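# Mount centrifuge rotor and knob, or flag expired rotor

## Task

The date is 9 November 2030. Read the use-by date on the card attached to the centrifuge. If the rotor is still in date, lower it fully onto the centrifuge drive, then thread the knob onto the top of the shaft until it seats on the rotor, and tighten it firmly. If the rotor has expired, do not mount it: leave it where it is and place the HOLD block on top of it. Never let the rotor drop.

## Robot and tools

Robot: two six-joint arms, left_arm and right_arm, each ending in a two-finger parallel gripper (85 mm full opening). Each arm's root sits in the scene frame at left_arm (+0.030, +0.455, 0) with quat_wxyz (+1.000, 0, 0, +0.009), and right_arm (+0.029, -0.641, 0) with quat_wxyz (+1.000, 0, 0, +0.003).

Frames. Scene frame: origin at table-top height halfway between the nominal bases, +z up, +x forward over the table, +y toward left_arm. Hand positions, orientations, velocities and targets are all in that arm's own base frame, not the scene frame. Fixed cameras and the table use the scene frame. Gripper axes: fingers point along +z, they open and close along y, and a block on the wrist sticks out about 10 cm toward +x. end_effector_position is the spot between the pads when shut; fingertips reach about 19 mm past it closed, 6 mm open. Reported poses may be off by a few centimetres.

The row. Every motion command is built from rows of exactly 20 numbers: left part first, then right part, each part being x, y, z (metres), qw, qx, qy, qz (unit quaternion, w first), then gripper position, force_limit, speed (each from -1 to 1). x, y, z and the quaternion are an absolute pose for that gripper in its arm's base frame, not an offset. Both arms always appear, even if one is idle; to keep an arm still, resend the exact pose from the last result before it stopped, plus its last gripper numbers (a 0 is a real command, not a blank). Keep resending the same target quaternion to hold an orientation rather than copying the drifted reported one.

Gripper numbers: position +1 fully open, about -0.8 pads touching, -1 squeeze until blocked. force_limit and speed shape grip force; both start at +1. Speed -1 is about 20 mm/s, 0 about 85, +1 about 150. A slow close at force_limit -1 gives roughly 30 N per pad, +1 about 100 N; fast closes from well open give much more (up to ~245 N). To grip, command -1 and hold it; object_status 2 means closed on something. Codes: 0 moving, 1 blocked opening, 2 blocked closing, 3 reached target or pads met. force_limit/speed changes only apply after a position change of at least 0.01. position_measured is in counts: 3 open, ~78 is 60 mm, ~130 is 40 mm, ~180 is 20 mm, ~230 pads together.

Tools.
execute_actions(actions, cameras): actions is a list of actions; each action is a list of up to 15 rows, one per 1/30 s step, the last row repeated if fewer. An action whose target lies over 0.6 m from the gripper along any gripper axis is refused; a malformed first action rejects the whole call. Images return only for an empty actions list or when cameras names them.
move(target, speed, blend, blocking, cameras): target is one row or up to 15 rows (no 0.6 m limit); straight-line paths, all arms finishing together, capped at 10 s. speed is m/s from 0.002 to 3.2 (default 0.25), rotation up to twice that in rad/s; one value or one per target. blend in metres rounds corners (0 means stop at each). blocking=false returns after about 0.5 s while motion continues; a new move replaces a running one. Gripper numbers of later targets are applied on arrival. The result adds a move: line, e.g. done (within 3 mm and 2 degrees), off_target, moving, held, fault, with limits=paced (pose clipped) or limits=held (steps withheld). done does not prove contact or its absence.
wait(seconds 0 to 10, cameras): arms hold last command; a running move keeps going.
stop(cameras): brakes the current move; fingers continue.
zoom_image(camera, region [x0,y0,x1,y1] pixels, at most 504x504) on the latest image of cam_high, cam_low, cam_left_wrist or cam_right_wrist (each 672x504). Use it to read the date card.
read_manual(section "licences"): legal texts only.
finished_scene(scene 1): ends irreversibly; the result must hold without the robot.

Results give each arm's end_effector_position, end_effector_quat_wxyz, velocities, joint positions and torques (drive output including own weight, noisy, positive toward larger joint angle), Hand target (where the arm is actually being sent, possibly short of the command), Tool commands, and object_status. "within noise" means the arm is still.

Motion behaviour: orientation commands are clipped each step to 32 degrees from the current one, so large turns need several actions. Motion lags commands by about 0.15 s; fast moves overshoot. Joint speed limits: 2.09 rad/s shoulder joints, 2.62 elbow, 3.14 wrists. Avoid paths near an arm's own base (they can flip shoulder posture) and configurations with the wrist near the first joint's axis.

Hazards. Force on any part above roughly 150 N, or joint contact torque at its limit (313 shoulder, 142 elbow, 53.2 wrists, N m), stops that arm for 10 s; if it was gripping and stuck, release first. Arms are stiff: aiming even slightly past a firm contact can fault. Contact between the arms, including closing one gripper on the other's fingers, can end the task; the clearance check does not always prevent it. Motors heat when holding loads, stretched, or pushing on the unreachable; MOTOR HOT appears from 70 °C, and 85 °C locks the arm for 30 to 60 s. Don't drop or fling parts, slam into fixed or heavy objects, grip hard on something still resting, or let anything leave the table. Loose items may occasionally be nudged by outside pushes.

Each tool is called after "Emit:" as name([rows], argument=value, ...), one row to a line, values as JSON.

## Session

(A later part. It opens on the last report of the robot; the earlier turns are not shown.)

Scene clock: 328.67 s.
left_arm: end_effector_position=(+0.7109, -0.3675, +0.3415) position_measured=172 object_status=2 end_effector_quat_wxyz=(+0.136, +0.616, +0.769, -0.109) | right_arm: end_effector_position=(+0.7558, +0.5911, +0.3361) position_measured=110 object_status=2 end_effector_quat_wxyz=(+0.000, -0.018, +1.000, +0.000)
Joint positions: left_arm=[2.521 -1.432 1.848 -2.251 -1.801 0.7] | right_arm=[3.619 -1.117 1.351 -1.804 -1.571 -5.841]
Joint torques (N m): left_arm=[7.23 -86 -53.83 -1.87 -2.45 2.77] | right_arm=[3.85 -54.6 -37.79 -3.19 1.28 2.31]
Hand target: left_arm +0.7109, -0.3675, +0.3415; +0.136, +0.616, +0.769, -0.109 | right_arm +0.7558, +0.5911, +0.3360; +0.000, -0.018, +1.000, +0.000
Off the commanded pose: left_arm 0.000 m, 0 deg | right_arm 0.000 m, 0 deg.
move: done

Emit:
move(target=[0.7109,-0.3675,0.3415,0.1355,0.6157,0.7685,-0.1085,-1,0.2,-1,0.7558,0.5911,0.3352,0,-0.0175,0.9998,0,-1,0.3,-1], speed=0.01, cameras=["cam_right_wrist","cam_low"])

Scene clock: 329.50 s.
left_arm: end_effector_position=(+0.7109, -0.3675, +0.3415) position_measured=172 object_status=2 end_effector_quat_wxyz=(+0.136, +0.616, +0.769, -0.109) | right_arm: end_effector_position=(+0.7558, +0.5911, +0.3353) position_measured=110 object_status=2 end_effector_quat_wxyz=(+0.000, -0.018, +1.000, +0.000)
Joint positions: left_arm=[2.521 -1.432 1.848 -2.251 -1.801 0.7] | right_arm=[3.619 -1.117 1.352 -1.806 -1.571 -5.841]
Joint torques (N m): left_arm=[5.98 -88.33 -53.97 -1.89 -2.18 2.62] | right_arm=[4.95 -47.32 -29.1 -0.82 1.2 2.28]
Hand target: left_arm +0.7109, -0.3675, +0.3415; +0.136, +0.616, +0.769, -0.109 | right_arm +0.7558, +0.5911, +0.3352; +0.000, -0.018, +1.000, +0.000
Off the commanded pose: left_arm 0.000 m, 0 deg | right_arm 0.000 m, 0 deg.
move: done
camera_calibration:
cam_right_wrist: T_world_to_cam=[[-0.0223774, 0.999749, 0.00123319, -0.564597], [0.943198, 0.0207026, 0.331584, -0.814872], [0.331476, 0.00858313, -0.943425, 0.187052], [0, 0, 0, 1]] pos_world=[0.693949, 0.579719, 0.447364]
Images, in order (width x height): cam_low 672x504, cam_right_wrist 672x504.

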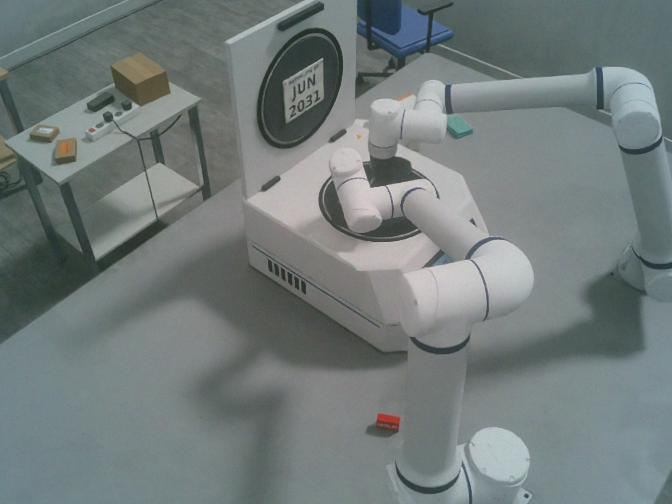

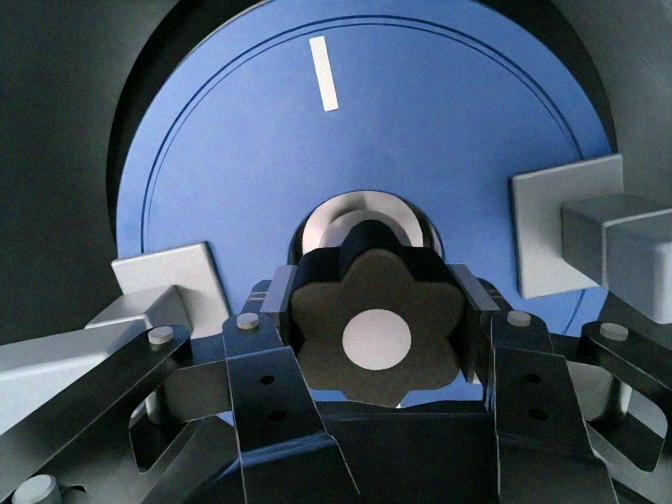

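Emit:
move([
  [0.7109,-0.3675,0.3415,0.1355,0.6157,0.7685,-0.1085,-1,0.2,-1,0.7558,0.5911,0.3348,0,0.6947,0.7193,0,-1,0.3,-1],
], speed=0.4, cameras=["cam_right_wrist"])

Scene clock: 332.40 s.
left_arm: end_effector_position=(+0.7109, -0.3675, +0.3415) position_measured=172 object_status=2 end_effector_quat_wxyz=(+0.136, +0.616, +0.769, -0.109) | right_arm: end_effector_position=(+0.7558, +0.5911, +0.3348) position_measured=110 object_status=2 end_effector_quat_wxyz=(+0.000, +0.695, +0.719, +0.000)
Joint positions: left_arm=[2.521 -1.432 1.848 -2.251 -1.801 0.7] | right_arm=[3.619 -1.117 1.352 -1.806 -1.571 -4.27]
Joint torques (N m): left_arm=[6.48 -91.38 -51.48 -1.8 -1.83 2.75] | right_arm=[6.79 -41.77 -21.24 9.63 -5.02 3.05]
Hand target: left_arm +0.7109, -0.3675, +0.3415; +0.136, +0.616, +0.769, -0.109 | right_arm +0.7558, +0.5911, +0.3348; +0.000, +0.695, +0.719, +0.000
Off the commanded pose: left_arm 0.000 m, 0 deg | right_arm 0.000 m, 0 deg.
move: done
camera_calibration:
cam_right_wrist: T_world_to_cam=[[0.999749, 0.0223761, 0.00123554, -0.759395], [0.0207014, -0.94323, 0.331495, 0.45234], [0.00858296, -0.331386, -0.943456, 0.631587], [0, 0, 0, 1]] pos_world=[0.744419, 0.652952, 0.446864]
Images, in order (width x height): cam_right_wrist 672x504.

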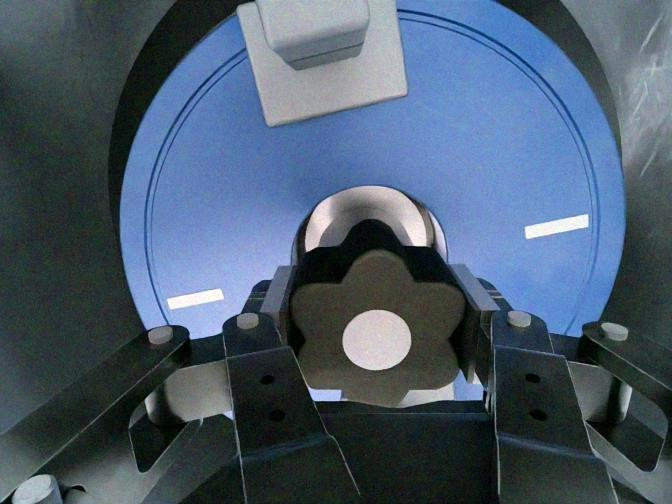

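Emit:
move([
  [0.7109,-0.3675,0.3415,0.1355,0.6157,0.7685,-0.1085,-1,0.2,-1,0.7570,0.5911,0.3348,0,0.6947,0.7193,0,-1,0.3,-1],
], speed=0.02)

Scene clock: 333.30 s.
left_arm: end_effector_position=(+0.7109, -0.3675, +0.3415) position_measured=172 object_status=2 end_effector_quat_wxyz=(+0.136, +0.616, +0.769, -0.109) | right_arm: end_effector_position=(+0.7569, +0.5911, +0.3347) position_measured=110 object_status=2 end_effector_quat_wxyz=(+0.000, +0.695, +0.719, +0.000)
Joint positions: left_arm=[2.521 -1.432 1.848 -2.251 -1.801 0.7] | right_arm=[3.619 -1.115 1.35 -1.805 -1.571 -4.27]
Joint torques (N m): left_arm=[5.94 -92.9 -50.91 -1.67 -1.56 2.68] | right_arm=[-18.95 -45.66 -32.96 3.97 -2.66 -3.05]
Hand target: left_arm +0.7109, -0.3675, +0.3415; +0.136, +0.616, +0.769, -0.109 | right_arm +0.7570, +0.5911, +0.3348; +0.000, +0.695, +0.719, +0.000
Off the commanded pose: left_arm 0.000 m, 0 deg | right_arm 0.000 m, 0 deg.
move: done

Emit:
move([
  [0.7109,-0.3675,0.3415,0.1355,0.6157,0.7685,-0.1085,-1,0.2,-1,0.7570,0.5911,0.3343,0,0.9998,0.0175,0,-1,0.3,-1],
  [0.7109,-0.3675,0.3415,0.1355,0.6157,0.7685,-0.1085,-1,0.2,-1,0.7570,0.5911,0.3338,0,0.7193,-0.6947,0,-1,0.3,-1],
], speed=0.5, blend=[0.0005,0], cameras=["cam_right_wrist"])

Scene clock: 338.50 s.
left_arm: end_effector_position=(+0.7109, -0.3675, +0.3415) position_measured=172 object_status=2 end_effector_quat_wxyz=(+0.136, +0.616, +0.769, -0.109) | right_arm: end_effector_position=(+0.7570, +0.5911, +0.3338) position_measured=110 object_status=2 end_effector_quat_wxyz=(+0.000, +0.719, -0.695, +0.000)
Joint positions: left_arm=[2.521 -1.432 1.848 -2.251 -1.801 0.7] | right_arm=[3.619 -1.115 1.351 -1.807 -1.571 -1.129]
Joint torques (N m): left_arm=[1.01 -99.63 -46.08 -2.24 -1.11 2.72] | right_arm=[42.61 -65.1 -47.49 3.78 2.06 2.98]
Hand target: left_arm +0.7109, -0.3675, +0.3415; +0.136, +0.616, +0.769, -0.109 | right_arm +0.7570, +0.5911, +0.3338; +0.000, +0.719, -0.695, +0.000
Off the commanded pose: left_arm 0.000 m, 0 deg | right_arm 0.000 m, 0 deg.
move: done
camera_calibration:
cam_right_wrist: T_world_to_cam=[[-0.999749, -0.0223761, 0.00123554, 0.779477], [-0.0207014, 0.94323, 0.331495, -0.631004], [-0.00858296, 0.331386, -0.943456, 0.251896], [0, 0, 0, 1]] pos_world=[0.768381, 0.529148, 0.445864]
Images, in order (width x height): cam_right_wrist 672x504.

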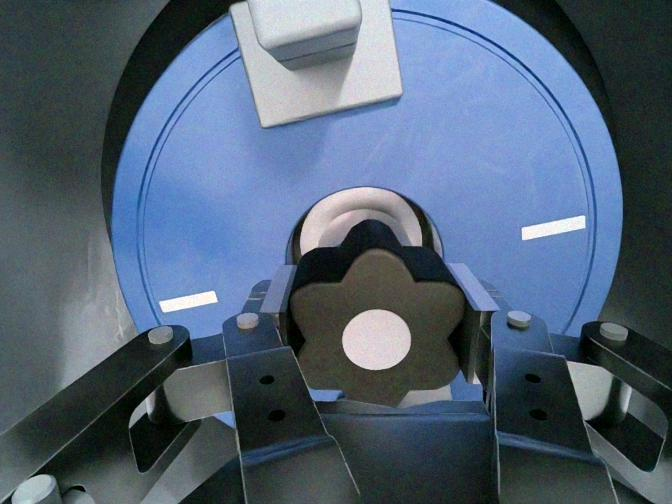

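Emit:
move([
  [0.7109,-0.3675,0.3415,0.1355,0.6157,0.7685,-0.1085,-1,0.2,-1,0.7577,0.5901,0.3338,0,0.7193,-0.6947,0,-1,0.3,-1],
], speed=0.02)

Scene clock: 339.47 s.
left_arm: end_effector_position=(+0.7109, -0.3675, +0.3415) position_measured=172 object_status=2 end_effector_quat_wxyz=(+0.136, +0.616, +0.769, -0.109) | right_arm: end_effector_position=(+0.7577, +0.5902, +0.3338) position_measured=110 object_status=2 end_effector_quat_wxyz=(+0.000, +0.719, -0.695, +0.000)
Joint positions: left_arm=[2.521 -1.432 1.848 -2.251 -1.801 0.7] | right_arm=[3.617 -1.115 1.351 -1.807 -1.571 -1.13]
Joint torques (N m): left_arm=[-3.98 -101.85 -44.4 -2.61 -1.59 2.66] | right_arm=[-10.45 -79.05 -34.21 0.33 1.98 -3.14]
Hand target: left_arm +0.7109, -0.3675, +0.3415; +0.136, +0.616, +0.769, -0.109 | right_arm +0.7577, +0.5901, +0.3338; +0.000, +0.719, -0.695, +0.000
Off the commanded pose: left_arm 0.000 m, 0 deg | right_arm 0.000 m, 0 deg.
move: done

Emit:
move([
  [0.7109,-0.3675,0.3415,0.1355,0.6157,0.7685,-0.1085,-1,0.2,-1,0.7577,0.5901,0.3333,0,0.0175,-0.9998,0,-1,0.3,-1],
  [0.7109,-0.3675,0.3415,0.1355,0.6157,0.7685,-0.1085,-1,0.2,-1,0.7577,0.5901,0.3328,0,-0.6947,-0.7193,0,-1,0.3,-1],
], speed=0.5, blend=[0.0005,0], cameras=["cam_right_wrist"])

Scene clock: 343.60 s.
left_arm: end_effector_position=(+0.7109, -0.3675, +0.3415) position_measured=172 object_status=2 end_effector_quat_wxyz=(+0.136, +0.616, +0.769, -0.109) | right_arm: end_effector_position=(+0.7577, +0.5901, +0.3328) position_measured=110 object_status=2 end_effector_quat_wxyz=(+0.000, +0.695, +0.719, +0.000)
Joint positions: left_arm=[2.521 -1.432 1.848 -2.251 -1.801 0.7] | right_arm=[3.617 -1.115 1.353 -1.809 -1.571 2.012]
Joint torques (N m): left_arm=[-14.39 -106.27 -40.57 -4.19 -0.83 2.7] | right_arm=[-30.94 -58.79 -41.14 5.67 -11.58 3.36]
Hand target: left_arm +0.7109, -0.3675, +0.3415; +0.136, +0.616, +0.769, -0.109 | right_arm +0.7577, +0.5901, +0.3328; +0.000, +0.695, +0.719, +0.000
Off the commanded pose: left_arm 0.000 m, 0 deg | right_arm 0.000 m, 0 deg.
move: done
camera_calibration:
cam_right_wrist: T_world_to_cam=[[0.999749, 0.0223761, 0.00123554, -0.76127], [0.0207014, -0.94323, 0.331495, 0.45202], [0.00858296, -0.331386, -0.943456, 0.629352], [0, 0, 0, 1]] pos_world=[0.746319, 0.651952, 0.444864]
Images, in order (width x height): cam_right_wrist 672x504.

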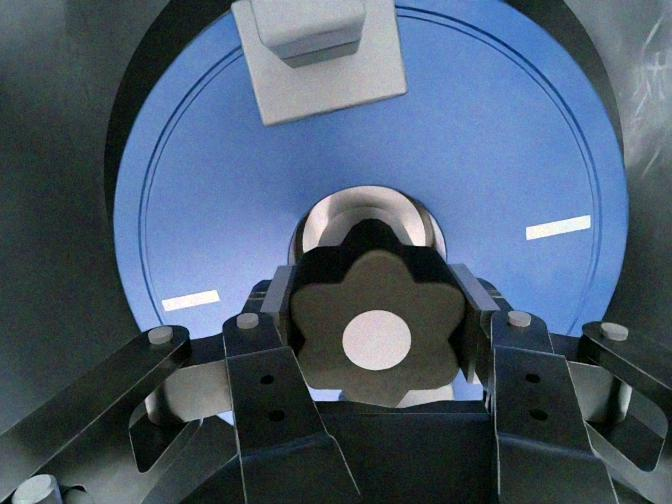

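Emit:
move([
  [0.7109,-0.3675,0.3415,0.1355,0.6157,0.7685,-0.1085,-1,0.2,-1,0.7567,0.5914,0.3328,0,-0.6947,-0.7193,0,-1,0.3,-1],
  [0.7109,-0.3675,0.3415,0.1355,0.6157,0.7685,-0.1085,-1,0.2,-1,0.7571,0.5910,0.3323,0,-0.9998,-0.0175,0,-1,0.3,-1],
  [0.7109,-0.3675,0.3415,0.1355,0.6157,0.7685,-0.1085,-1,0.2,-1,0.7576,0.5905,0.3318,0,-0.7193,0.6947,0,-1,0.3,-1],
], speed=[0.02,0.5,0.5], blend=[0,0.0005,0], cameras=["cam_right_wrist"])

Scene clock: 351.40 s.
left_arm: end_effector_position=(+0.7109, -0.3675, +0.3415) position_measured=172 object_status=2 end_effector_quat_wxyz=(+0.136, +0.616, +0.769, -0.109) | right_arm: end_effector_position=(+0.7576, +0.5905, +0.3318) position_measured=110 object_status=2 end_effector_quat_wxyz=(+0.000, +0.719, -0.695, +0.000)
Joint positions: left_arm=[2.521 -1.432 1.848 -2.251 -1.801 0.7] | right_arm=[3.618 -1.114 1.353 -1.81 -1.571 5.154]
Joint torques (N m): left_arm=[-9.04 -106.25 -38.25 -7.14 -2.62 2.74] | right_arm=[15.96 -63.53 -50.75 1.73 -2.48 3.15]
Hand target: left_arm +0.7109, -0.3675, +0.3415; +0.136, +0.616, +0.769, -0.109 | right_arm +0.7576, +0.5905, +0.3318; +0.000, +0.719, -0.695, +0.000
Off the commanded pose: left_arm 0.000 m, 0 deg | right_arm 0.000 m, 0 deg.
move: done
camera_calibration:
cam_right_wrist: T_world_to_cam=[[-0.999749, -0.0223761, 0.00123554, 0.780066], [-0.0207014, 0.94323, 0.331495, -0.629762], [-0.00858296, 0.331386, -0.943456, 0.250213], [0, 0, 0, 1]] pos_world=[0.768981, 0.528548, 0.443864]
Images, in order (width x height): cam_right_wrist 672x504.

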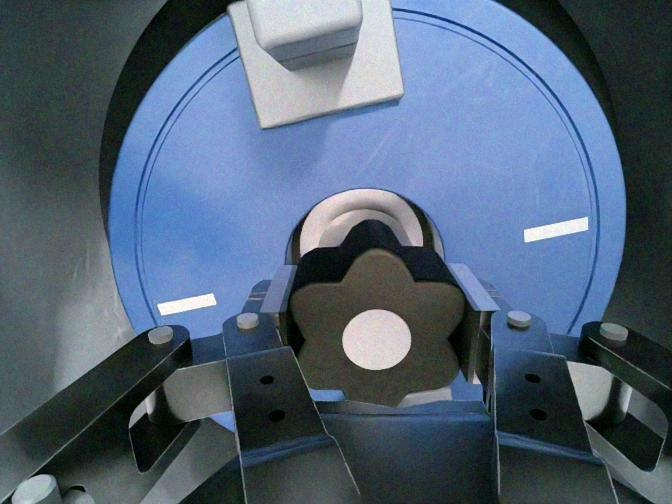

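Emit:
move([
  [0.7109,-0.3675,0.3415,0.1355,0.6157,0.7685,-0.1085,-1,0.2,-1,0.7576,0.5905,0.3318,0,-0.7193,0.6947,0,0.47,0.3,0],
  [0.7109,-0.3675,0.3415,0.1355,0.6157,0.7685,-0.1085,-1,0.2,-1,0.7571,0.591,0.3318,0,0.9613,0.2756,0,0.47,0.3,0],
  [0.7109,-0.3675,0.3415,0.1355,0.6157,0.7685,-0.1085,-1,0.2,-1,0.7571,0.591,0.3318,0,0.2419,0.9703,0,0.47,0.3,0],
  [0.7109,-0.3675,0.3415,0.1355,0.6157,0.7685,-0.1085,-1,0.2,-1,0.7571,0.591,0.3318,0,-0.7193,0.6947,0,0.47,0.3,0],
  [0.7109,-0.3675,0.3415,0.1355,0.6157,0.7685,-0.1085,-1,0.2,-1,0.7571,0.591,0.3318,0,-0.9613,-0.2756,0,0.47,0.3,0],
  [0.7109,-0.3675,0.3415,0.1355,0.6157,0.7685,-0.1085,-1,0.2,-1,0.7571,0.591,0.3318,0,-0.2419,-0.9703,0,0.47,0.3,0],
], speed=1.2, blend=[0,0.0003,0.0003,0.0003,0.0003,0], cameras=["cam_right_wrist"])

Emit:
zoom_image(camera="cam_right_wrist", region=[260, 170, 480, 430])

Scene clock: 357.87 s.
left_arm: end_effector_position=(+0.7109, -0.3675, +0.3415) position_measured=172 object_status=2 end_effector_quat_wxyz=(+0.136, +0.616, +0.769, -0.109) | right_arm: end_effector_position=(+0.7571, +0.5910, +0.3318) position_measured=70 object_status=3 end_effector_quat_wxyz=(+0.000, +0.242, +0.970, +0.000)
Joint positions: left_arm=[2.521 -1.432 1.848 -2.251 -1.801 0.7] | right_arm=[3.619 -1.114 1.354 -1.81 -1.571 -5.317]
Joint torques (N m): left_arm=[-1.86 -105.18 -45.36 -4.64 -1.1 2.53] | right_arm=[-17.63 -75.08 -50.05 -1.18 2.36 -3.2]
Hand target: left_arm +0.7109, -0.3675, +0.3415; +0.136, +0.616, +0.769, -0.109 | right_arm +0.7571, +0.5910, +0.3318; +0.000, +0.242, +0.970, +0.000
Off the commanded pose: left_arm 0.000 m, 0 deg | right_arm 0.000 m, 0 deg.
move: done
camera_calibration:
cam_right_wrist: T_world_to_cam=[[0.480752, 0.876856, 0.00121437, -0.872676], [0.827084, -0.453923, 0.33149, -0.446361], [0.29122, -0.15836, -0.943458, 0.312404], [0, 0, 0, 1]] pos_world=[0.69774, 0.61207, 0.443764]
Images, in order (width x height): cam_right_wrist 672x504.

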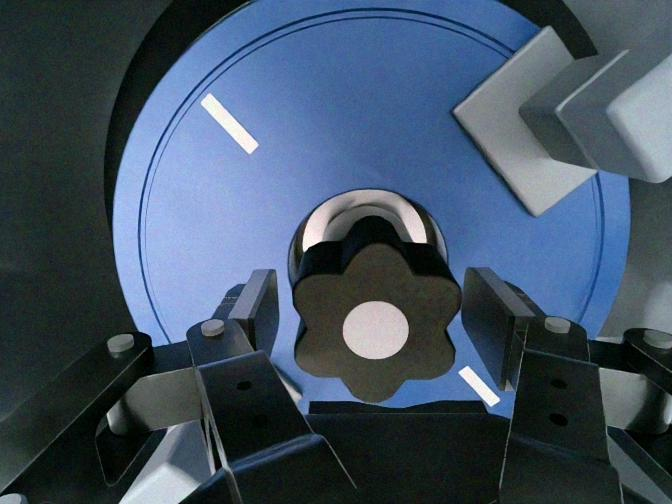

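Scaled by 1.938.

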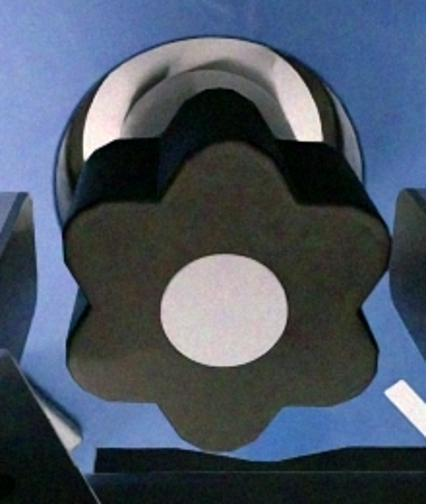

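Emit:
move([
  [0.7109,-0.3675,0.3415,0.1355,0.6157,0.7685,-0.1085,-1,0.2,-1,0.7571,0.591,0.3283,0,0.2419,0.9703,0,0.47,0.3,0],
  [0.7109,-0.3675,0.3415,0.1355,0.6157,0.7685,-0.1085,-1,0.2,-1,0.7571,0.591,0.3283,0,0.2419,0.9703,0,-1,0.3,-1],
], speed=0.03, cameras=["cam_right_wrist"])

Emit:
zoom_image(camera="cam_right_wrist", region=[260, 170, 480, 430])

Scene clock: 360.43 s.
left_arm: end_effector_position=(+0.7109, -0.3675, +0.3415) position_measured=172 object_status=2 end_effector_quat_wxyz=(+0.136, +0.616, +0.769, -0.109) | right_arm: end_effector_position=(+0.7571, +0.5910, +0.3283) position_measured=110 object_status=0 end_effector_quat_wxyz=(+0.000, +0.242, +0.970, +0.000)
Joint positions: left_arm=[2.521 -1.432 1.848 -2.251 -1.801 0.7] | right_arm=[3.619 -1.113 1.358 -1.816 -1.571 -5.318]
Joint torques (N m): left_arm=[-0.21 -104.98 -47.99 -3.44 -0.14 2.63] | right_arm=[-14.26 -53.05 -37.47 1.52 -2.87 -3.57]
Hand target: left_arm +0.7109, -0.3675, +0.3415; +0.136, +0.616, +0.769, -0.109 | right_arm +0.7571, +0.5910, +0.3283; +0.000, +0.242, +0.970, +0.000
Off the commanded pose: left_arm 0.000 m, 0 deg | right_arm 0.000 m, 0 deg.
move: done
camera_calibration:
cam_right_wrist: T_world_to_cam=[[0.480589, 0.876945, 0.00133652, -0.872667], [0.827185, -0.453825, 0.331372, -0.445312], [0.291202, -0.158148, -0.943499, 0.309099], [0, 0, 0, 1]] pos_world=[0.69774, 0.61207, 0.440365]
Images, in order (width x height): cam_right_wrist 672x504.

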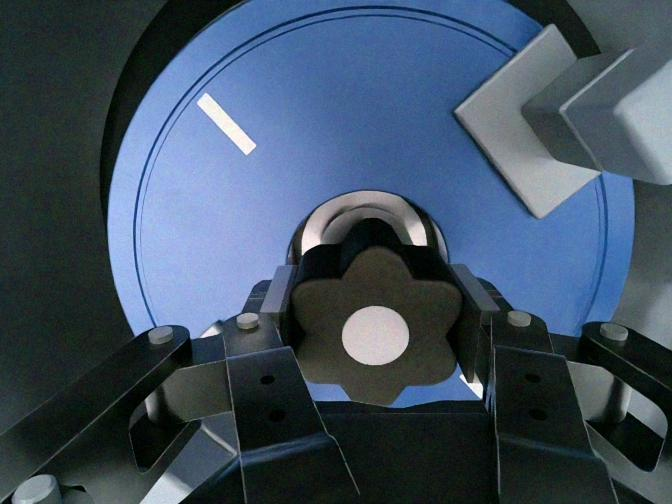

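Scaled by 1.938.

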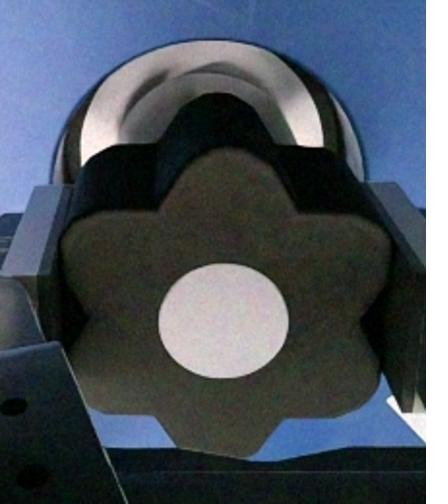

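Emit:
wait(seconds=0.3, cameras=["cam_right_wrist"])

Scene clock: 361.77 s.
left_arm: end_effector_position=(+0.7109, -0.3675, +0.3415) position_measured=172 object_status=2 end_effector_quat_wxyz=(+0.136, +0.616, +0.769, -0.109) | right_arm: end_effector_position=(+0.7571, +0.5910, +0.3283) position_measured=110 object_status=2 end_effector_quat_wxyz=(+0.000, +0.242, +0.970, +0.000)
Joint positions: left_arm=[2.521 -1.432 1.848 -2.251 -1.801 0.7] | right_arm=[3.619 -1.113 1.358 -1.816 -1.571 -5.318]
Joint torques (N m): left_arm=[-0.27 -105.01 -48.87 -3.02 -0.46 2.57] | right_arm=[-16.04 -54.17 -37.52 1.12 -3.89 -3.31]
Hand target: left_arm +0.7109, -0.3675, +0.3415; +0.136, +0.616, +0.769, -0.109 | right_arm +0.7571, +0.5910, +0.3283; +0.000, +0.242, +0.970, +0.000
Tool commands: left_gripper/position=-1.0 left_gripper/force_limit=+0.2 left_gripper/speed=-1.0 right_gripper/position=-1.0 right_gripper/force_limit=+0.3 right_gripper/speed=-1.0
Off the commanded pose: left_arm 0.000 m, 0 deg | right_arm 0.000 m, 0 deg.
wait: 0.30 s; at rest from the start
camera_calibration:
cam_right_wrist: T_world_to_cam=[[0.480527, 0.876979, 0.00126959, -0.872662], [0.827182, -0.453722, 0.331523, -0.445522], [0.291315, -0.158256, -0.943446, 0.309032], [0, 0, 0, 1]] pos_world=[0.69784, 0.61207, 0.440364]
Images, in order (width x height): cam_right_wrist 672x504.

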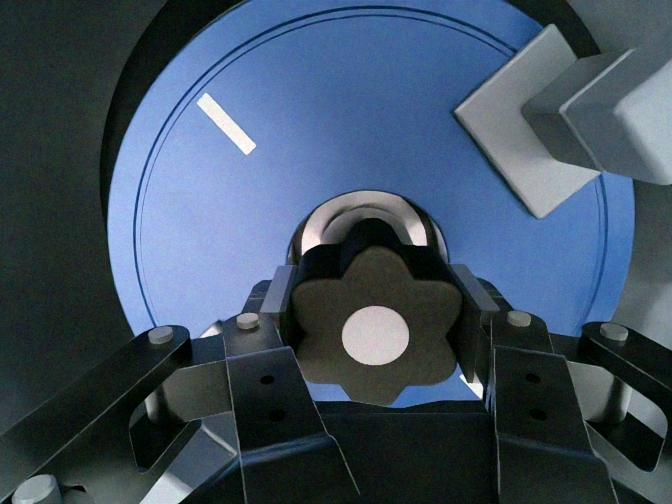

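Emit:
move([
  [0.7109,-0.3675,0.3415,0.1355,0.6157,0.7685,-0.1085,-1,0.2,-1,0.7567,0.5914,0.3275,0,0.8572,0.5150,0,-1,0.3,-1],
], speed=0.8)

Emit:
move([
  [0.7109,-0.3675,0.3415,0.1355,0.6157,0.7685,-0.1085,-1,0.2,-1,0.7571,0.591,0.3270,0,0.9703,-0.2419,0,-1,0.3,-1],
], speed=0.8)

Scene clock: 363.77 s.
left_arm: end_effector_position=(+0.7109, -0.3675, +0.3415) position_measured=172 object_status=2 end_effector_quat_wxyz=(+0.136, +0.616, +0.769, -0.109) | right_arm: end_effector_position=(+0.7567, +0.5914, +0.3275) position_measured=110 object_status=2 end_effector_quat_wxyz=(+0.000, +0.857, +0.515, +0.000)
Joint positions: left_arm=[2.521 -1.432 1.848 -2.251 -1.801 0.7] | right_arm=[3.619 -1.112 1.359 -1.817 -1.571 -3.746]
Joint torques (N m): left_arm=[2.81 -104.36 -51.43 -2.14 -0.11 2.69] | right_arm=[8.06 -41.32 -25.56 8.17 -3.85 3.64]
Hand target: left_arm +0.7109, -0.3675, +0.3415; +0.136, +0.616, +0.769, -0.109 | right_arm +0.7567, +0.5914, +0.3275; +0.000, +0.857, +0.515, +0.000
Off the commanded pose: left_arm 0.000 m, 0 deg | right_arm 0.000 m, 0 deg.
move: done

Scene clock: 365.63 s.
left_arm: end_effector_position=(+0.7109, -0.3675, +0.3415) position_measured=172 object_status=2 end_effector_quat_wxyz=(+0.136, +0.616, +0.769, -0.109) | right_arm: end_effector_position=(+0.7571, +0.5910, +0.3270) position_measured=110 object_status=2 end_effector_quat_wxyz=(+0.000, +0.970, -0.242, +0.000)
Joint positions: left_arm=[2.521 -1.432 1.848 -2.251 -1.801 0.7] | right_arm=[3.619 -1.112 1.359 -1.818 -1.571 -2.176]
Joint torques (N m): left_arm=[-29.14 -98.52 -53.09 -3.52 -3.55 2.56] | right_arm=[23.42 -48.34 -21.27 12.19 -3.73 3.68]
Hand target: left_arm +0.7109, -0.3675, +0.3415; +0.136, +0.616, +0.769, -0.109 | right_arm +0.7571, +0.5910, +0.3270; +0.000, +0.970, -0.242, +0.000
Off the commanded pose: left_arm 0.000 m, 0 deg | right_arm 0.000 m, 0 deg.
move: done

Emit:
wait(seconds=0.1, cameras=["cam_right_wrist"])

Scene clock: 366.00 s.
left_arm: end_effector_position=(+0.7109, -0.3675, +0.3415) position_measured=172 object_status=2 end_effector_quat_wxyz=(+0.136, +0.616, +0.769, -0.109) | right_arm: end_effector_position=(+0.7571, +0.5910, +0.3270) position_measured=110 object_status=2 end_effector_quat_wxyz=(+0.000, +0.970, -0.242, +0.000)
Joint positions: left_arm=[2.521 -1.432 1.848 -2.251 -1.801 0.7] | right_arm=[3.619 -1.112 1.359 -1.818 -1.571 -2.176]
Joint torques (N m): left_arm=[-31.48 -95.27 -53.51 -4.35 -2.86 2.61] | right_arm=[25.13 -47.73 -20.35 12.16 -3.64 4.28]
Hand target: left_arm +0.7109, -0.3675, +0.3415; +0.136, +0.616, +0.769, -0.109 | right_arm +0.7571, +0.5910, +0.3270; +0.000, +0.970, -0.242, +0.000
Tool commands: left_gripper/position=-1.0 left_gripper/force_limit=+0.2 left_gripper/speed=-1.0 right_gripper/position=-1.0 right_gripper/force_limit=+0.3 right_gripper/speed=-1.0
Off the commanded pose: left_arm 0.000 m, 0 deg | right_arm 0.000 m, 0 deg.
wait: 0.10 s; at rest from the start
camera_calibration:
cam_right_wrist: T_world_to_cam=[[-0.480527, -0.876979, 0.00126959, 0.891591], [-0.827182, 0.453722, 0.331523, 0.271211], [-0.291315, 0.158256, -0.943446, 0.561886], [0, 0, 0, 1]] pos_world=[0.81646, 0.56993, 0.439064]
Images, in order (width x height): cam_right_wrist 672x504.

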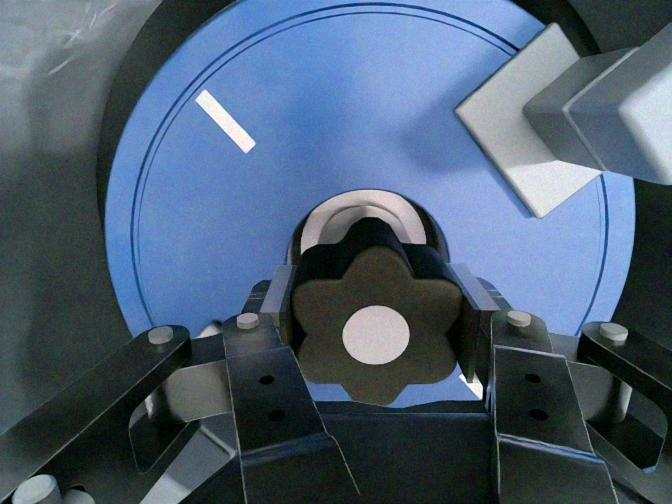

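Emit:
move([
  [0.7109,-0.3675,0.3415,0.1355,0.6157,0.7685,-0.1085,-1,0.2,-1,0.7573,0.5908,0.3270,0,0.5150,-0.8572,0,-1,0.3,-1],
], speed=0.8)

Emit:
move([
  [0.7109,-0.3675,0.3415,0.1355,0.6157,0.7685,-0.1085,-1,0.2,-1,0.7573,0.5908,0.3270,0,-0.2419,-0.9703,0,-1,0.3,-1],
], speed=0.8)

Scene clock: 368.10 s.
left_arm: end_effector_position=(+0.7109, -0.3675, +0.3415) position_measured=172 object_status=2 end_effector_quat_wxyz=(+0.136, +0.616, +0.769, -0.109) | right_arm: end_effector_position=(+0.7573, +0.5908, +0.3270) position_measured=110 object_status=2 end_effector_quat_wxyz=(+0.000, -0.515, +0.857, +0.000)
Joint positions: left_arm=[2.521 -1.432 1.848 -2.251 -1.801 0.7] | right_arm=[3.618 -1.112 1.359 -1.818 -1.571 -0.606]
Joint torques (N m): left_arm=[-31.39 -82.2 -53.8 -8.65 -1.95 2.36] | right_arm=[27.66 -55.04 -44.36 3.3 -0.08 3.56]
Hand target: left_arm +0.7109, -0.3675, +0.3415; +0.136, +0.616, +0.769, -0.109 | right_arm +0.7573, +0.5908, +0.3270; +0.000, -0.515, +0.857, +0.000
Off the commanded pose: left_arm 0.000 m, 0 deg | right_arm 0.000 m, 0 deg.
move: done

Scene clock: 369.97 s.
left_arm: end_effector_position=(+0.7109, -0.3675, +0.3415) position_measured=172 object_status=2 end_effector_quat_wxyz=(+0.136, +0.616, +0.769, -0.109) | right_arm: end_effector_position=(+0.7573, +0.5908, +0.3270) position_measured=110 object_status=2 end_effector_quat_wxyz=(+0.000, +0.242, +0.970, +0.000)
Joint positions: left_arm=[2.521 -1.432 1.848 -2.251 -1.801 0.7] | right_arm=[3.618 -1.112 1.359 -1.818 -1.571 0.965]
Joint torques (N m): left_arm=[-28.19 -70.87 -51.13 -9.45 -1.92 2.42] | right_arm=[-5.77 -76.89 -61.02 1.59 -5.9 3.68]
Hand target: left_arm +0.7109, -0.3675, +0.3415; +0.136, +0.616, +0.769, -0.109 | right_arm +0.7573, +0.5908, +0.3270; +0.000, +0.242, +0.970, +0.000
Off the commanded pose: left_arm 0.000 m, 0 deg | right_arm 0.000 m, 0 deg.
move: done

Emit:
move([
  [0.7109,-0.3675,0.3415,0.1355,0.6157,0.7685,-0.1085,-1,0.2,-1,0.7571,0.591,0.3262,0,-0.2419,-0.9703,0,-1,0.3,-1],
], speed=0.2)

Emit:
move([
  [0.7109,-0.3675,0.3415,0.1355,0.6157,0.7685,-0.1085,-1,0.2,-1,0.7570,0.5912,0.3257,0,-0.8572,-0.5150,0,-1,0.3,-1],
], speed=0.8)

Scene clock: 371.00 s.
left_arm: end_effector_position=(+0.7109, -0.3675, +0.3415) position_measured=172 object_status=2 end_effector_quat_wxyz=(+0.136, +0.616, +0.769, -0.109) | right_arm: end_effector_position=(+0.7572, +0.5910, +0.3264) position_measured=110 object_status=2 end_effector_quat_wxyz=(+0.000, +0.242, +0.970, +0.000)
Joint positions: left_arm=[2.521 -1.432 1.848 -2.251 -1.801 0.7] | right_arm=[3.618 -1.112 1.36 -1.819 -1.571 0.966]
Joint torques (N m): left_arm=[-25.89 -64.55 -48.74 -9.48 -2.16 2.47] | right_arm=[4.85 -60.13 -33.08 0.12 -3.23 3.58]
Hand target: left_arm +0.7109, -0.3675, +0.3415; +0.136, +0.616, +0.769, -0.109 | right_arm +0.7571, +0.5910, +0.3262; +0.000, +0.242, +0.970, +0.000
Off the commanded pose: left_arm 0.000 m, 0 deg | right_arm 0.000 m, 0 deg.
move: done

Scene clock: 372.87 s.
left_arm: end_effector_position=(+0.7109, -0.3675, +0.3415) position_measured=172 object_status=2 end_effector_quat_wxyz=(+0.136, +0.616, +0.769, -0.109) | right_arm: end_effector_position=(+0.7570, +0.5912, +0.3257) position_measured=110 object_status=2 end_effector_quat_wxyz=(+0.000, +0.857, +0.515, +0.000)
Joint positions: left_arm=[2.521 -1.432 1.848 -2.251 -1.801 0.7] | right_arm=[3.619 -1.112 1.361 -1.82 -1.571 2.537]
Joint torques (N m): left_arm=[-22.65 -60.32 -43.86 -6.12 -1.77 2.32] | right_arm=[3.63 -74.82 -39.81 9.35 -5.81 4.85]
Hand target: left_arm +0.7109, -0.3675, +0.3415; +0.136, +0.616, +0.769, -0.109 | right_arm +0.7570, +0.5912, +0.3257; +0.000, +0.857, +0.515, +0.000
Off the commanded pose: left_arm 0.000 m, 0 deg | right_arm 0.000 m, 0 deg.
move: done

Emit:
move([
  [0.7109,-0.3675,0.3415,0.1355,0.6157,0.7685,-0.1085,-1,0.2,-1,0.7570,0.5911,0.3252,0,-0.9703,0.2419,0,-1,0.3,-1],
], speed=0.8)

Emit:
move([
  [0.7109,-0.3675,0.3415,0.1355,0.6157,0.7685,-0.1085,-1,0.2,-1,0.7573,0.5908,0.3249,0,-0.7193,0.6947,0,-1,0.3,-1],
], speed=0.8, cameras=["cam_right_wrist"])

Scene clock: 375.03 s.
left_arm: end_effector_position=(+0.7109, -0.3675, +0.3415) position_measured=172 object_status=2 end_effector_quat_wxyz=(+0.136, +0.616, +0.769, -0.109) | right_arm: end_effector_position=(+0.7570, +0.5911, +0.3252) position_measured=110 object_status=2 end_effector_quat_wxyz=(+0.000, +0.970, -0.242, +0.000)
Joint positions: left_arm=[2.521 -1.432 1.848 -2.251 -1.801 0.7] | right_arm=[3.619 -1.111 1.362 -1.821 -1.571 4.107]
Joint torques (N m): left_arm=[-18.4 -60.07 -38.66 -2.82 -3.57 2.51] | right_arm=[34.19 -73.7 -43.31 9.35 -2.27 3.82]
Hand target: left_arm +0.7109, -0.3675, +0.3415; +0.136, +0.616, +0.769, -0.109 | right_arm +0.7570, +0.5911, +0.3252; +0.000, +0.970, -0.242, +0.000
Off the commanded pose: left_arm 0.000 m, 0 deg | right_arm 0.000 m, 0 deg.
move: done

Scene clock: 376.57 s.
left_arm: end_effector_position=(+0.7109, -0.3675, +0.3415) position_measured=172 object_status=2 end_effector_quat_wxyz=(+0.136, +0.616, +0.769, -0.109) | right_arm: end_effector_position=(+0.7573, +0.5908, +0.3249) position_measured=110 object_status=2 end_effector_quat_wxyz=(+0.000, +0.719, -0.695, +0.000)
Joint positions: left_arm=[2.521 -1.432 1.848 -2.251 -1.801 0.7] | right_arm=[3.618 -1.111 1.362 -1.821 -1.571 5.154]
Joint torques (N m): left_arm=[-17.13 -61.33 -38.38 -4.24 -3.67 2.33] | right_arm=[25.68 -72.05 -50.92 5.72 -2.05 3.94]
Hand target: left_arm +0.7109, -0.3675, +0.3415; +0.136, +0.616, +0.769, -0.109 | right_arm +0.7573, +0.5908, +0.3249; +0.000, +0.719, -0.695, +0.000
Off the commanded pose: left_arm 0.000 m, 0 deg | right_arm 0.000 m, 0 deg.
move: done
camera_calibration:
cam_right_wrist: T_world_to_cam=[[-0.999749, -0.0223761, 0.00123554, 0.779781], [-0.0207014, 0.94323, 0.331495, -0.627764], [-0.00858296, 0.331386, -0.943456, 0.243601], [0, 0, 0, 1]] pos_world=[0.768681, 0.528848, 0.436964]
Images, in order (width x height): cam_right_wrist 672x504.

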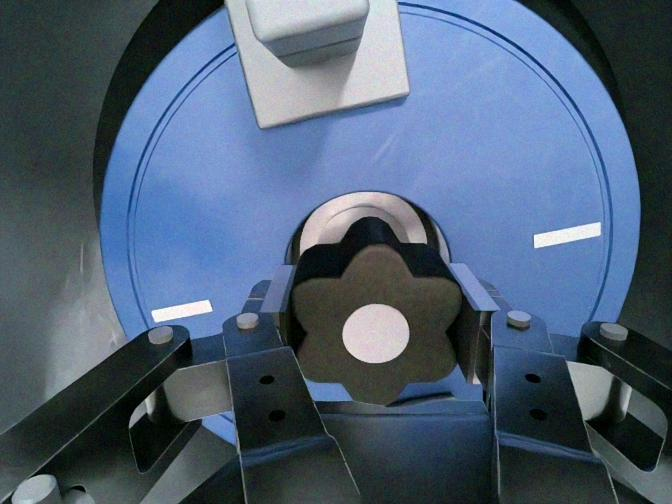

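Emit:
move([
  [0.7109,-0.3675,0.3415,0.1355,0.6157,0.7685,-0.1085,-1,0.2,-1,0.7571,0.591,0.3249,0,-0.7193,0.6947,0,0.47,0,0.3],
  [0.7109,-0.3675,0.3415,0.1355,0.6157,0.7685,-0.1085,-1,0.2,-1,0.7571,0.591,0.3247,0,-0.9703,0.2419,0,0.47,0,0.3],
  [0.7109,-0.3675,0.3415,0.1355,0.6157,0.7685,-0.1085,-1,0.2,-1,0.7571,0.591,0.3247,0,-0.5150,-0.8572,0,0.47,0,0.3],
  [0.7109,-0.3675,0.3415,0.1355,0.6157,0.7685,-0.1085,-1,0.2,-1,0.7571,0.591,0.3247,0,0.5150,-0.8572,0,0.47,0,0.3],
  [0.7109,-0.3675,0.3415,0.1355,0.6157,0.7685,-0.1085,-1,0.2,-1,0.7571,0.591,0.3247,0,0.9703,0.2419,0,0.47,0,0.3],
  [0.7109,-0.3675,0.3415,0.1355,0.6157,0.7685,-0.1085,-1,0.2,-1,0.7571,0.591,0.3247,0,0.2419,0.9703,0,0.47,0,0.3],
], speed=1.2, blend=[0,0.0003,0.0003,0.0003,0.0003,0], cameras=["cam_right_wrist"])

Scene clock: 383.40 s.
left_arm: end_effector_position=(+0.7109, -0.3675, +0.3415) position_measured=172 object_status=2 end_effector_quat_wxyz=(+0.136, +0.616, +0.769, -0.109) | right_arm: end_effector_position=(+0.7571, +0.5910, +0.3246) position_measured=70 object_status=3 end_effector_quat_wxyz=(+0.000, +0.242, +0.970, +0.000)
Joint positions: left_arm=[2.521 -1.432 1.848 -2.251 -1.801 0.7] | right_arm=[3.619 -1.111 1.362 -1.822 -1.571 -5.317]
Joint torques (N m): left_arm=[-7.48 -66.49 -46.89 -9.9 -1.28 2.26] | right_arm=[-16.68 -75.43 -48.88 -1.05 2.24 -3.7]
Hand target: left_arm +0.7109, -0.3675, +0.3415; +0.136, +0.616, +0.769, -0.109 | right_arm +0.7571, +0.5910, +0.3247; +0.000, +0.242, +0.970, +0.000
Off the commanded pose: left_arm 0.000 m, 0 deg | right_arm 0.000 m, 0 deg.
move: done
camera_calibration:
cam_right_wrist: T_world_to_cam=[[0.480752, 0.876856, 0.00121437, -0.872667], [0.827084, -0.453923, 0.33149, -0.444008], [0.29122, -0.15836, -0.943458, 0.305706], [0, 0, 0, 1]] pos_world=[0.69774, 0.61207, 0.436664]
Images, in order (width x height): cam_right_wrist 672x504.

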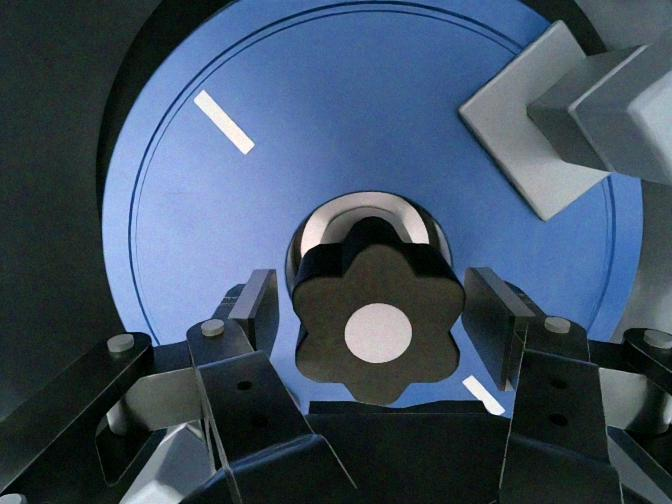

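Emit:
move([
  [0.7109,-0.3675,0.3415,0.1355,0.6157,0.7685,-0.1085,-1,0.2,-1,0.7571,0.591,0.3247,0,0.2419,0.9703,0,-1,0.5,-1],
], cameras=["cam_right_wrist"])

Scene clock: 384.83 s.
left_arm: end_effector_position=(+0.7109, -0.3675, +0.3415) position_measured=172 object_status=2 end_effector_quat_wxyz=(+0.136, +0.616, +0.769, -0.109) | right_arm: end_effector_position=(+0.7571, +0.5910, +0.3248) position_measured=111 object_status=0 end_effector_quat_wxyz=(+0.000, +0.242, +0.970, +0.000)
Joint positions: left_arm=[2.521 -1.432 1.848 -2.251 -1.801 0.7] | right_arm=[3.619 -1.111 1.362 -1.822 -1.571 -5.318]
Joint torques (N m): left_arm=[-4.69 -67.91 -48.7 -9.91 -1.33 2.39] | right_arm=[-15.93 -61.2 -29.75 -1.02 -3.15 -3.35]
Hand target: left_arm +0.7109, -0.3675, +0.3415; +0.136, +0.616, +0.769, -0.109 | right_arm +0.7571, +0.5910, +0.3247; +0.000, +0.242, +0.970, +0.000
Off the commanded pose: left_arm 0.000 m, 0 deg | right_arm 0.000 m, 0 deg.
move: done
camera_calibration:
cam_right_wrist: T_world_to_cam=[[0.48056, 0.876961, 0.00142651, -0.872739], [0.827128, -0.453792, 0.331559, -0.444297], [0.291412, -0.158154, -0.943433, 0.305595], [0, 0, 0, 1]] pos_world=[0.697841, 0.61207, 0.436864]
Images, in order (width x height): cam_right_wrist 672x504.

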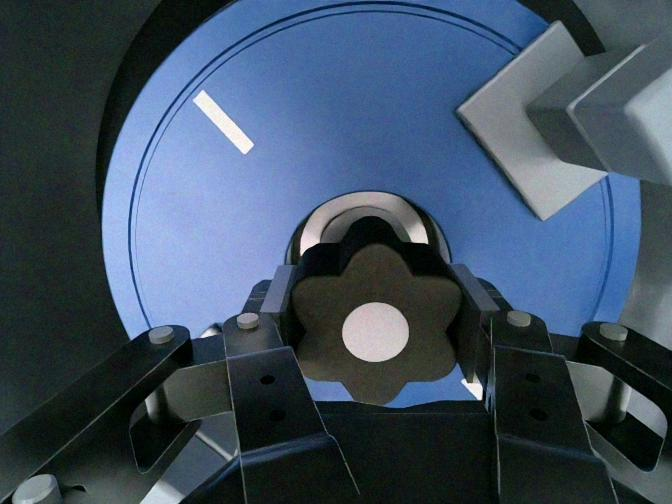

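Emit:
move([
  [0.7109,-0.3675,0.3415,0.1355,0.6157,0.7685,-0.1085,-1,0.2,-1,0.7568,0.5913,0.3242,0,0.8572,0.5150,0,-1,0.5,-1],
], speed=0.8)

Emit:
move([
  [0.7109,-0.3675,0.3415,0.1355,0.6157,0.7685,-0.1085,-1,0.2,-1,0.7571,0.591,0.3237,0,0.9703,-0.2419,0,-1,0.5,-1],
], speed=0.8)

Emit:
move([
  [0.7109,-0.3675,0.3415,0.1355,0.6157,0.7685,-0.1085,-1,0.2,-1,0.7573,0.5908,0.3232,0,0.5150,-0.8572,0,-1,0.5,-1],
], speed=0.8)

Scene clock: 386.90 s.
left_arm: end_effector_position=(+0.7109, -0.3675, +0.3415) position_measured=172 object_status=2 end_effector_quat_wxyz=(+0.136, +0.616, +0.769, -0.109) | right_arm: end_effector_position=(+0.7568, +0.5913, +0.3242) position_measured=111 object_status=2 end_effector_quat_wxyz=(+0.000, +0.857, +0.515, +0.000)
Joint positions: left_arm=[2.521 -1.432 1.848 -2.251 -1.801 0.7] | right_arm=[3.619 -1.111 1.363 -1.823 -1.571 -3.746]
Joint torques (N m): left_arm=[-4.77 -68.63 -51.62 -7.85 -1.29 2.28] | right_arm=[14.06 -64.05 -34.61 9.69 -4.99 3.59]
Hand target: left_arm +0.7109, -0.3675, +0.3415; +0.136, +0.616, +0.769, -0.109 | right_arm +0.7568, +0.5913, +0.3242; +0.000, +0.857, +0.515, +0.000
Off the commanded pose: left_arm 0.000 m, 0 deg | right_arm 0.000 m, 0 deg.
move: done

Scene clock: 388.77 s.
left_arm: end_effector_position=(+0.7109, -0.3675, +0.3415) position_measured=172 object_status=2 end_effector_quat_wxyz=(+0.136, +0.616, +0.769, -0.109) | right_arm: end_effector_position=(+0.7571, +0.5910, +0.3237) position_measured=111 object_status=2 end_effector_quat_wxyz=(+0.000, +0.970, -0.242, +0.000)
Joint positions: left_arm=[2.521 -1.432 1.848 -2.251 -1.801 0.7] | right_arm=[3.619 -1.111 1.363 -1.823 -1.571 -2.176]
Joint torques (N m): left_arm=[-6.02 -69.76 -53.39 -3.29 -3.66 2.46] | right_arm=[27.75 -70.76 -36.78 11.36 -3.38 4.04]
Hand target: left_arm +0.7109, -0.3675, +0.3415; +0.136, +0.616, +0.769, -0.109 | right_arm +0.7571, +0.5910, +0.3237; +0.000, +0.970, -0.242, +0.000
Off the commanded pose: left_arm 0.000 m, 0 deg | right_arm 0.000 m, 0 deg.
move: done

Scene clock: 390.63 s.
left_arm: end_effector_position=(+0.7109, -0.3675, +0.3415) position_measured=172 object_status=2 end_effector_quat_wxyz=(+0.136, +0.616, +0.769, -0.109) | right_arm: end_effector_position=(+0.7573, +0.5908, +0.3232) position_measured=111 object_status=2 end_effector_quat_wxyz=(+0.000, -0.515, +0.857, +0.000)
Joint positions: left_arm=[2.521 -1.432 1.848 -2.251 -1.801 0.7] | right_arm=[3.618 -1.111 1.364 -1.824 -1.571 -0.606]
Joint torques (N m): left_arm=[-5.35 -71.29 -53.61 -4.59 -4.02 2.39] | right_arm=[17.67 -60.09 -50.23 2.42 -0.74 4.3]
Hand target: left_arm +0.7109, -0.3675, +0.3415; +0.136, +0.616, +0.769, -0.109 | right_arm +0.7573, +0.5908, +0.3232; +0.000, -0.515, +0.857, +0.000
Off the commanded pose: left_arm 0.000 m, 0 deg | right_arm 0.000 m, 0 deg.
move: done

Emit:
move([
  [0.7109,-0.3675,0.3415,0.1355,0.6157,0.7685,-0.1085,-1,0.2,-1,0.7572,0.5909,0.3226,0,-0.2419,-0.9703,0,-1,0.5,-1],
], speed=0.8)

Emit:
move([
  [0.7109,-0.3675,0.3415,0.1355,0.6157,0.7685,-0.1085,-1,0.2,-1,0.7569,0.5912,0.3221,0,-0.8572,-0.5150,0,-1,0.5,-1],
], speed=0.8)

Emit:
move([
  [0.7109,-0.3675,0.3415,0.1355,0.6157,0.7685,-0.1085,-1,0.2,-1,0.7571,0.591,0.3216,0,-0.9703,0.2419,0,-1,0.5,-1],
], speed=0.8)

Emit:
move([
  [0.7109,-0.3675,0.3415,0.1355,0.6157,0.7685,-0.1085,-1,0.2,-1,0.7573,0.5908,0.3212,0,-0.7193,0.6947,0,-1,0.5,-1],
], speed=0.8, cameras=["cam_right_wrist", "cam_low", "cam_high"])

Scene clock: 392.93 s.
left_arm: end_effector_position=(+0.7377, -0.3635, +0.3424) position_measured=172 object_status=2 end_effector_quat_wxyz=(+0.159, +0.632, +0.755, -0.076) | right_arm: end_effector_position=(+0.7573, +0.5909, +0.3229) position_measured=111 object_status=2 end_effector_quat_wxyz=(+0.000, -0.109, +0.994, +0.000)
Joint positions: left_arm=[2.526 -1.415 1.836 -2.301 -1.746 0.751] | right_arm=[3.618 -1.11 1.364 -1.825 -1.571 0.258]
Joint torques (N m): left_arm=[-0.59 -105.23 -48.38 -6.17 -0.49 -5.22] | right_arm=[-14.62 -33.14 -27.06 1.62 -1.73 19.79]
Hand target: left_arm +0.7376, -0.3635, +0.3424; +0.159, +0.632, +0.755, -0.076 | right_arm +0.7572, +0.5909, +0.3229; +0.000, -0.109, +0.994, +0.000
Tool commands: left_gripper/position=-1.0 left_gripper/force_limit=+0.2 left_gripper/speed=-1.0 right_gripper/position=-1.0 right_gripper/force_limit=+0.5 right_gripper/speed=-1.0
Off the commanded pose: left_arm 0.027 m, 5 deg | right_arm 0.000 m, 41 deg.
FORCE FAULT: contact force on the left arm reached its limit, and that arm stopped. The contact can be on any part of that arm, not only on its tool. That arm's remaining commands of this call were not run. That arm is still stopped at the end of this call. That arm stays stopped for about 8 more seconds. Until then a move that you send moves the other arm only, and its call returns only when the move has ended. Once the stop has ended, the next robot result says so. If the stop ends while you think or write, that arm runs what you send next. While its stop runs, that arm takes no new command, but its gripper still runs the gripper command that each later call begins with. Until it ends, the stop uses up actions while you think or wait. An arm that is not stopped still takes commands.
move: fault (left_arm), off_target (right_arm; braked at the fault stop of left_arm)

not run: an earlier result of this reply reported a stop or a fault. Calls in your next reply go to the robot.

not run: an earlier result of this reply reported a stop or a fault. Calls in your next reply go to the robot.

not run: an earlier result of this reply reported a stop or a fault. Calls in your next reply go to the robot.

Emit:
wait(seconds=0.2, cameras=["cam_right_wrist","cam_low","cam_high"])

Scene clock: 393.30 s.
left_arm: end_effector_position=(+0.7377, -0.3635, +0.3424) position_measured=172 object_status=2 end_effector_quat_wxyz=(+0.159, +0.632, +0.755, -0.076) | right_arm: end_effector_position=(+0.7573, +0.5909, +0.3229) position_measured=111 object_status=2 end_effector_quat_wxyz=(+0.000, -0.109, +0.994, +0.000)
Joint positions: left_arm=[2.526 -1.415 1.836 -2.301 -1.746 0.751] | right_arm=[3.618 -1.11 1.364 -1.825 -1.571 0.258]
Joint torques (N m): left_arm=[-1.68 -106.07 -48.87 -6 -0.44 -5.41] | right_arm=[-15.43 -33.54 -24.77 1.5 -1.55 17.79]
Hand target: left_arm +0.7376, -0.3635, +0.3424; +0.159, +0.632, +0.755, -0.076 | right_arm +0.7572, +0.5909, +0.3229; +0.000, -0.109, +0.994, +0.000
Tool commands: left_gripper/position=-1.0 left_gripper/force_limit=+0.2 left_gripper/speed=-1.0 right_gripper/position=-1.0 right_gripper/force_limit=+0.5 right_gripper/speed=-1.0
Off the commanded pose: left_arm 0.027 m, 5 deg | right_arm 0.000 m, 41 deg.
FORCE FAULT, CONTINUED: the left arm was still stopped when this call began, by the force fault that an earlier result reported. Since the last result the stop counts as 1 of the actions that you can send in this scene. That arm is still stopped at the end of this call. That arm stays stopped for about 8 more seconds. If the stop ends while you think or write, that arm runs what you send next. While its stop runs, that arm takes no new command, but its gripper still runs the gripper command that each later call begins with.
wait: 0.20 s; at rest from the start
camera_calibration:
cam_right_wrist: T_world_to_cam=[[-0.204417, 0.978883, 0.00123774, -0.414069], [0.923605, 0.192454, 0.331536, -0.898651], [0.324296, 0.0689146, -0.943442, 0.144701], [0, 0, 0, 1]] pos_world=[0.698429, 0.568302, 0.434964]
Images, in order (width x height): cam_high 672x504, cam_low 672x504, cam_right_wrist 672x504.

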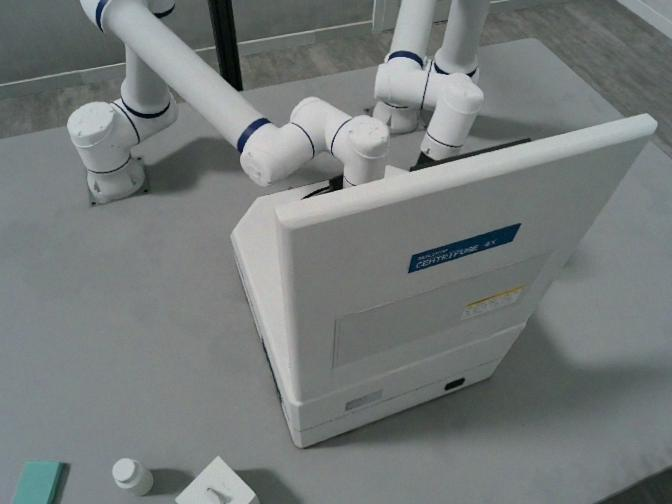

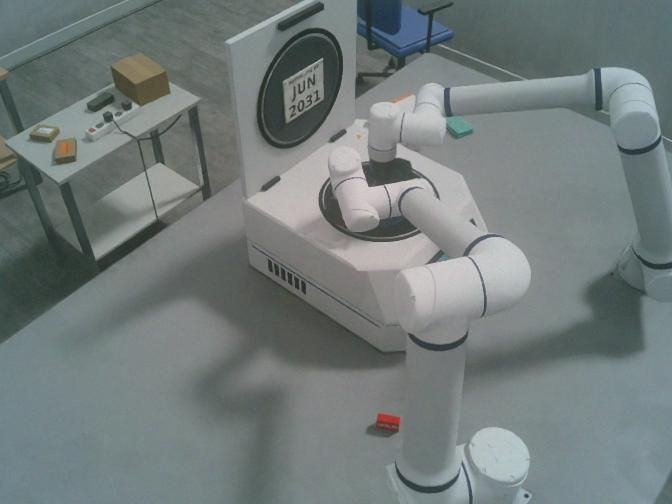

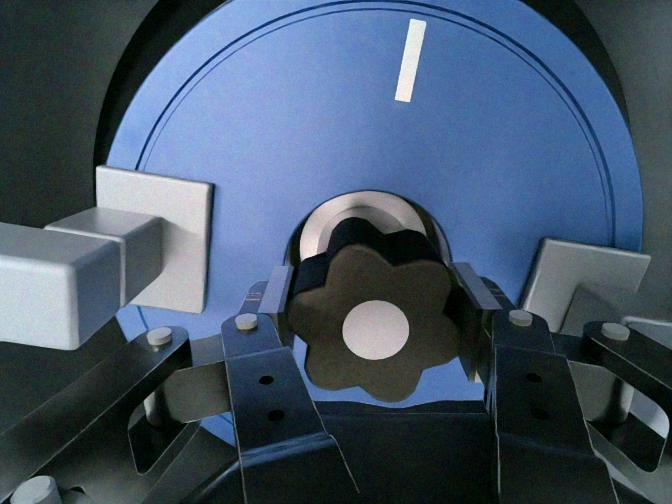

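Emit:
move([
  [0.7376,-0.3635,0.3424,0.159,0.632,0.755,-0.076,-1,0.2,-1,0.7572,0.5909,0.3229,0,-0.109,0.994,0,0.47,0,-1],
  [0.7376,-0.3635,0.3424,0.159,0.632,0.755,-0.076,-1,0.2,-1,0.7572,0.5909,0.48,0,-0.109,0.994,0,0.47,0,-1],
], speed=[0.1,0.15], cameras=["cam_right_wrist"])

Scene clock: 396.13 s.
left_arm: end_effector_position=(+0.7369, -0.3635, +0.3424) position_measured=172 object_status=2 end_effector_quat_wxyz=(+0.158, +0.632, +0.755, -0.076) | right_arm: end_effector_position=(+0.7572, +0.5909, +0.4799) position_measured=70 object_status=3 end_effector_quat_wxyz=(+0.000, -0.109, +0.994, +0.000)
Joint positions: left_arm=[2.526 -1.415 1.837 -2.3 -1.747 0.751] | right_arm=[3.618 -1.143 1.135 -1.562 -1.571 0.258]
Joint torques (N m): left_arm=[-0.92 -63.74 -55.33 -20.95 9.78 -5.07] | right_arm=[1.07 -54.44 -53.23 -1.25 -0.63 -2.61]
Hand target: left_arm +0.7376, -0.3635, +0.3424; +0.159, +0.632, +0.755, -0.076 | right_arm +0.7572, +0.5909, +0.4800; +0.000, -0.109, +0.994, +0.000
Tool commands: left_gripper/position=-1.0 left_gripper/force_limit=+0.2 left_gripper/speed=-1.0 right_gripper/position=+0.47 right_gripper/force_limit=+0.0 right_gripper/speed=-1.0
Off the commanded pose: right_arm 0.000 m, 0 deg.
FORCE FAULT, CONTINUED: the left arm was still stopped when this call began, by the force fault that an earlier result reported. That arm ran no command of this call. That arm is still stopped at the end of this call. That arm stays stopped for about 5 more seconds. If the stop ends while you think or write, that arm runs what you send next. While its stop runs, that arm takes no new command, but its gripper still runs the gripper command that each later call begins with.
move: done (right_arm), not run (left_arm; its earlier fault stop)
camera_calibration:
cam_right_wrist: T_world_to_cam=[[-0.204331, 0.978901, 0.00128909, -0.414462], [0.923655, 0.192363, 0.331449, -0.950653], [0.324208, 0.0689162, -0.943472, 0.292893], [0, 0, 0, 1]] pos_world=[0.698429, 0.568402, 0.591964]
Images, in order (width x height): cam_right_wrist 672x504.

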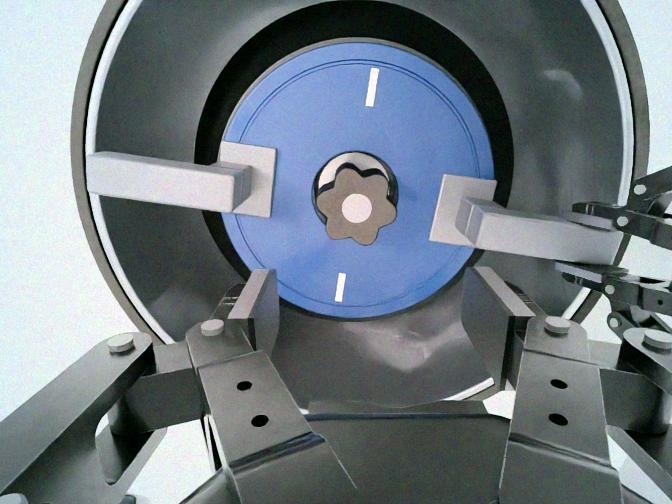

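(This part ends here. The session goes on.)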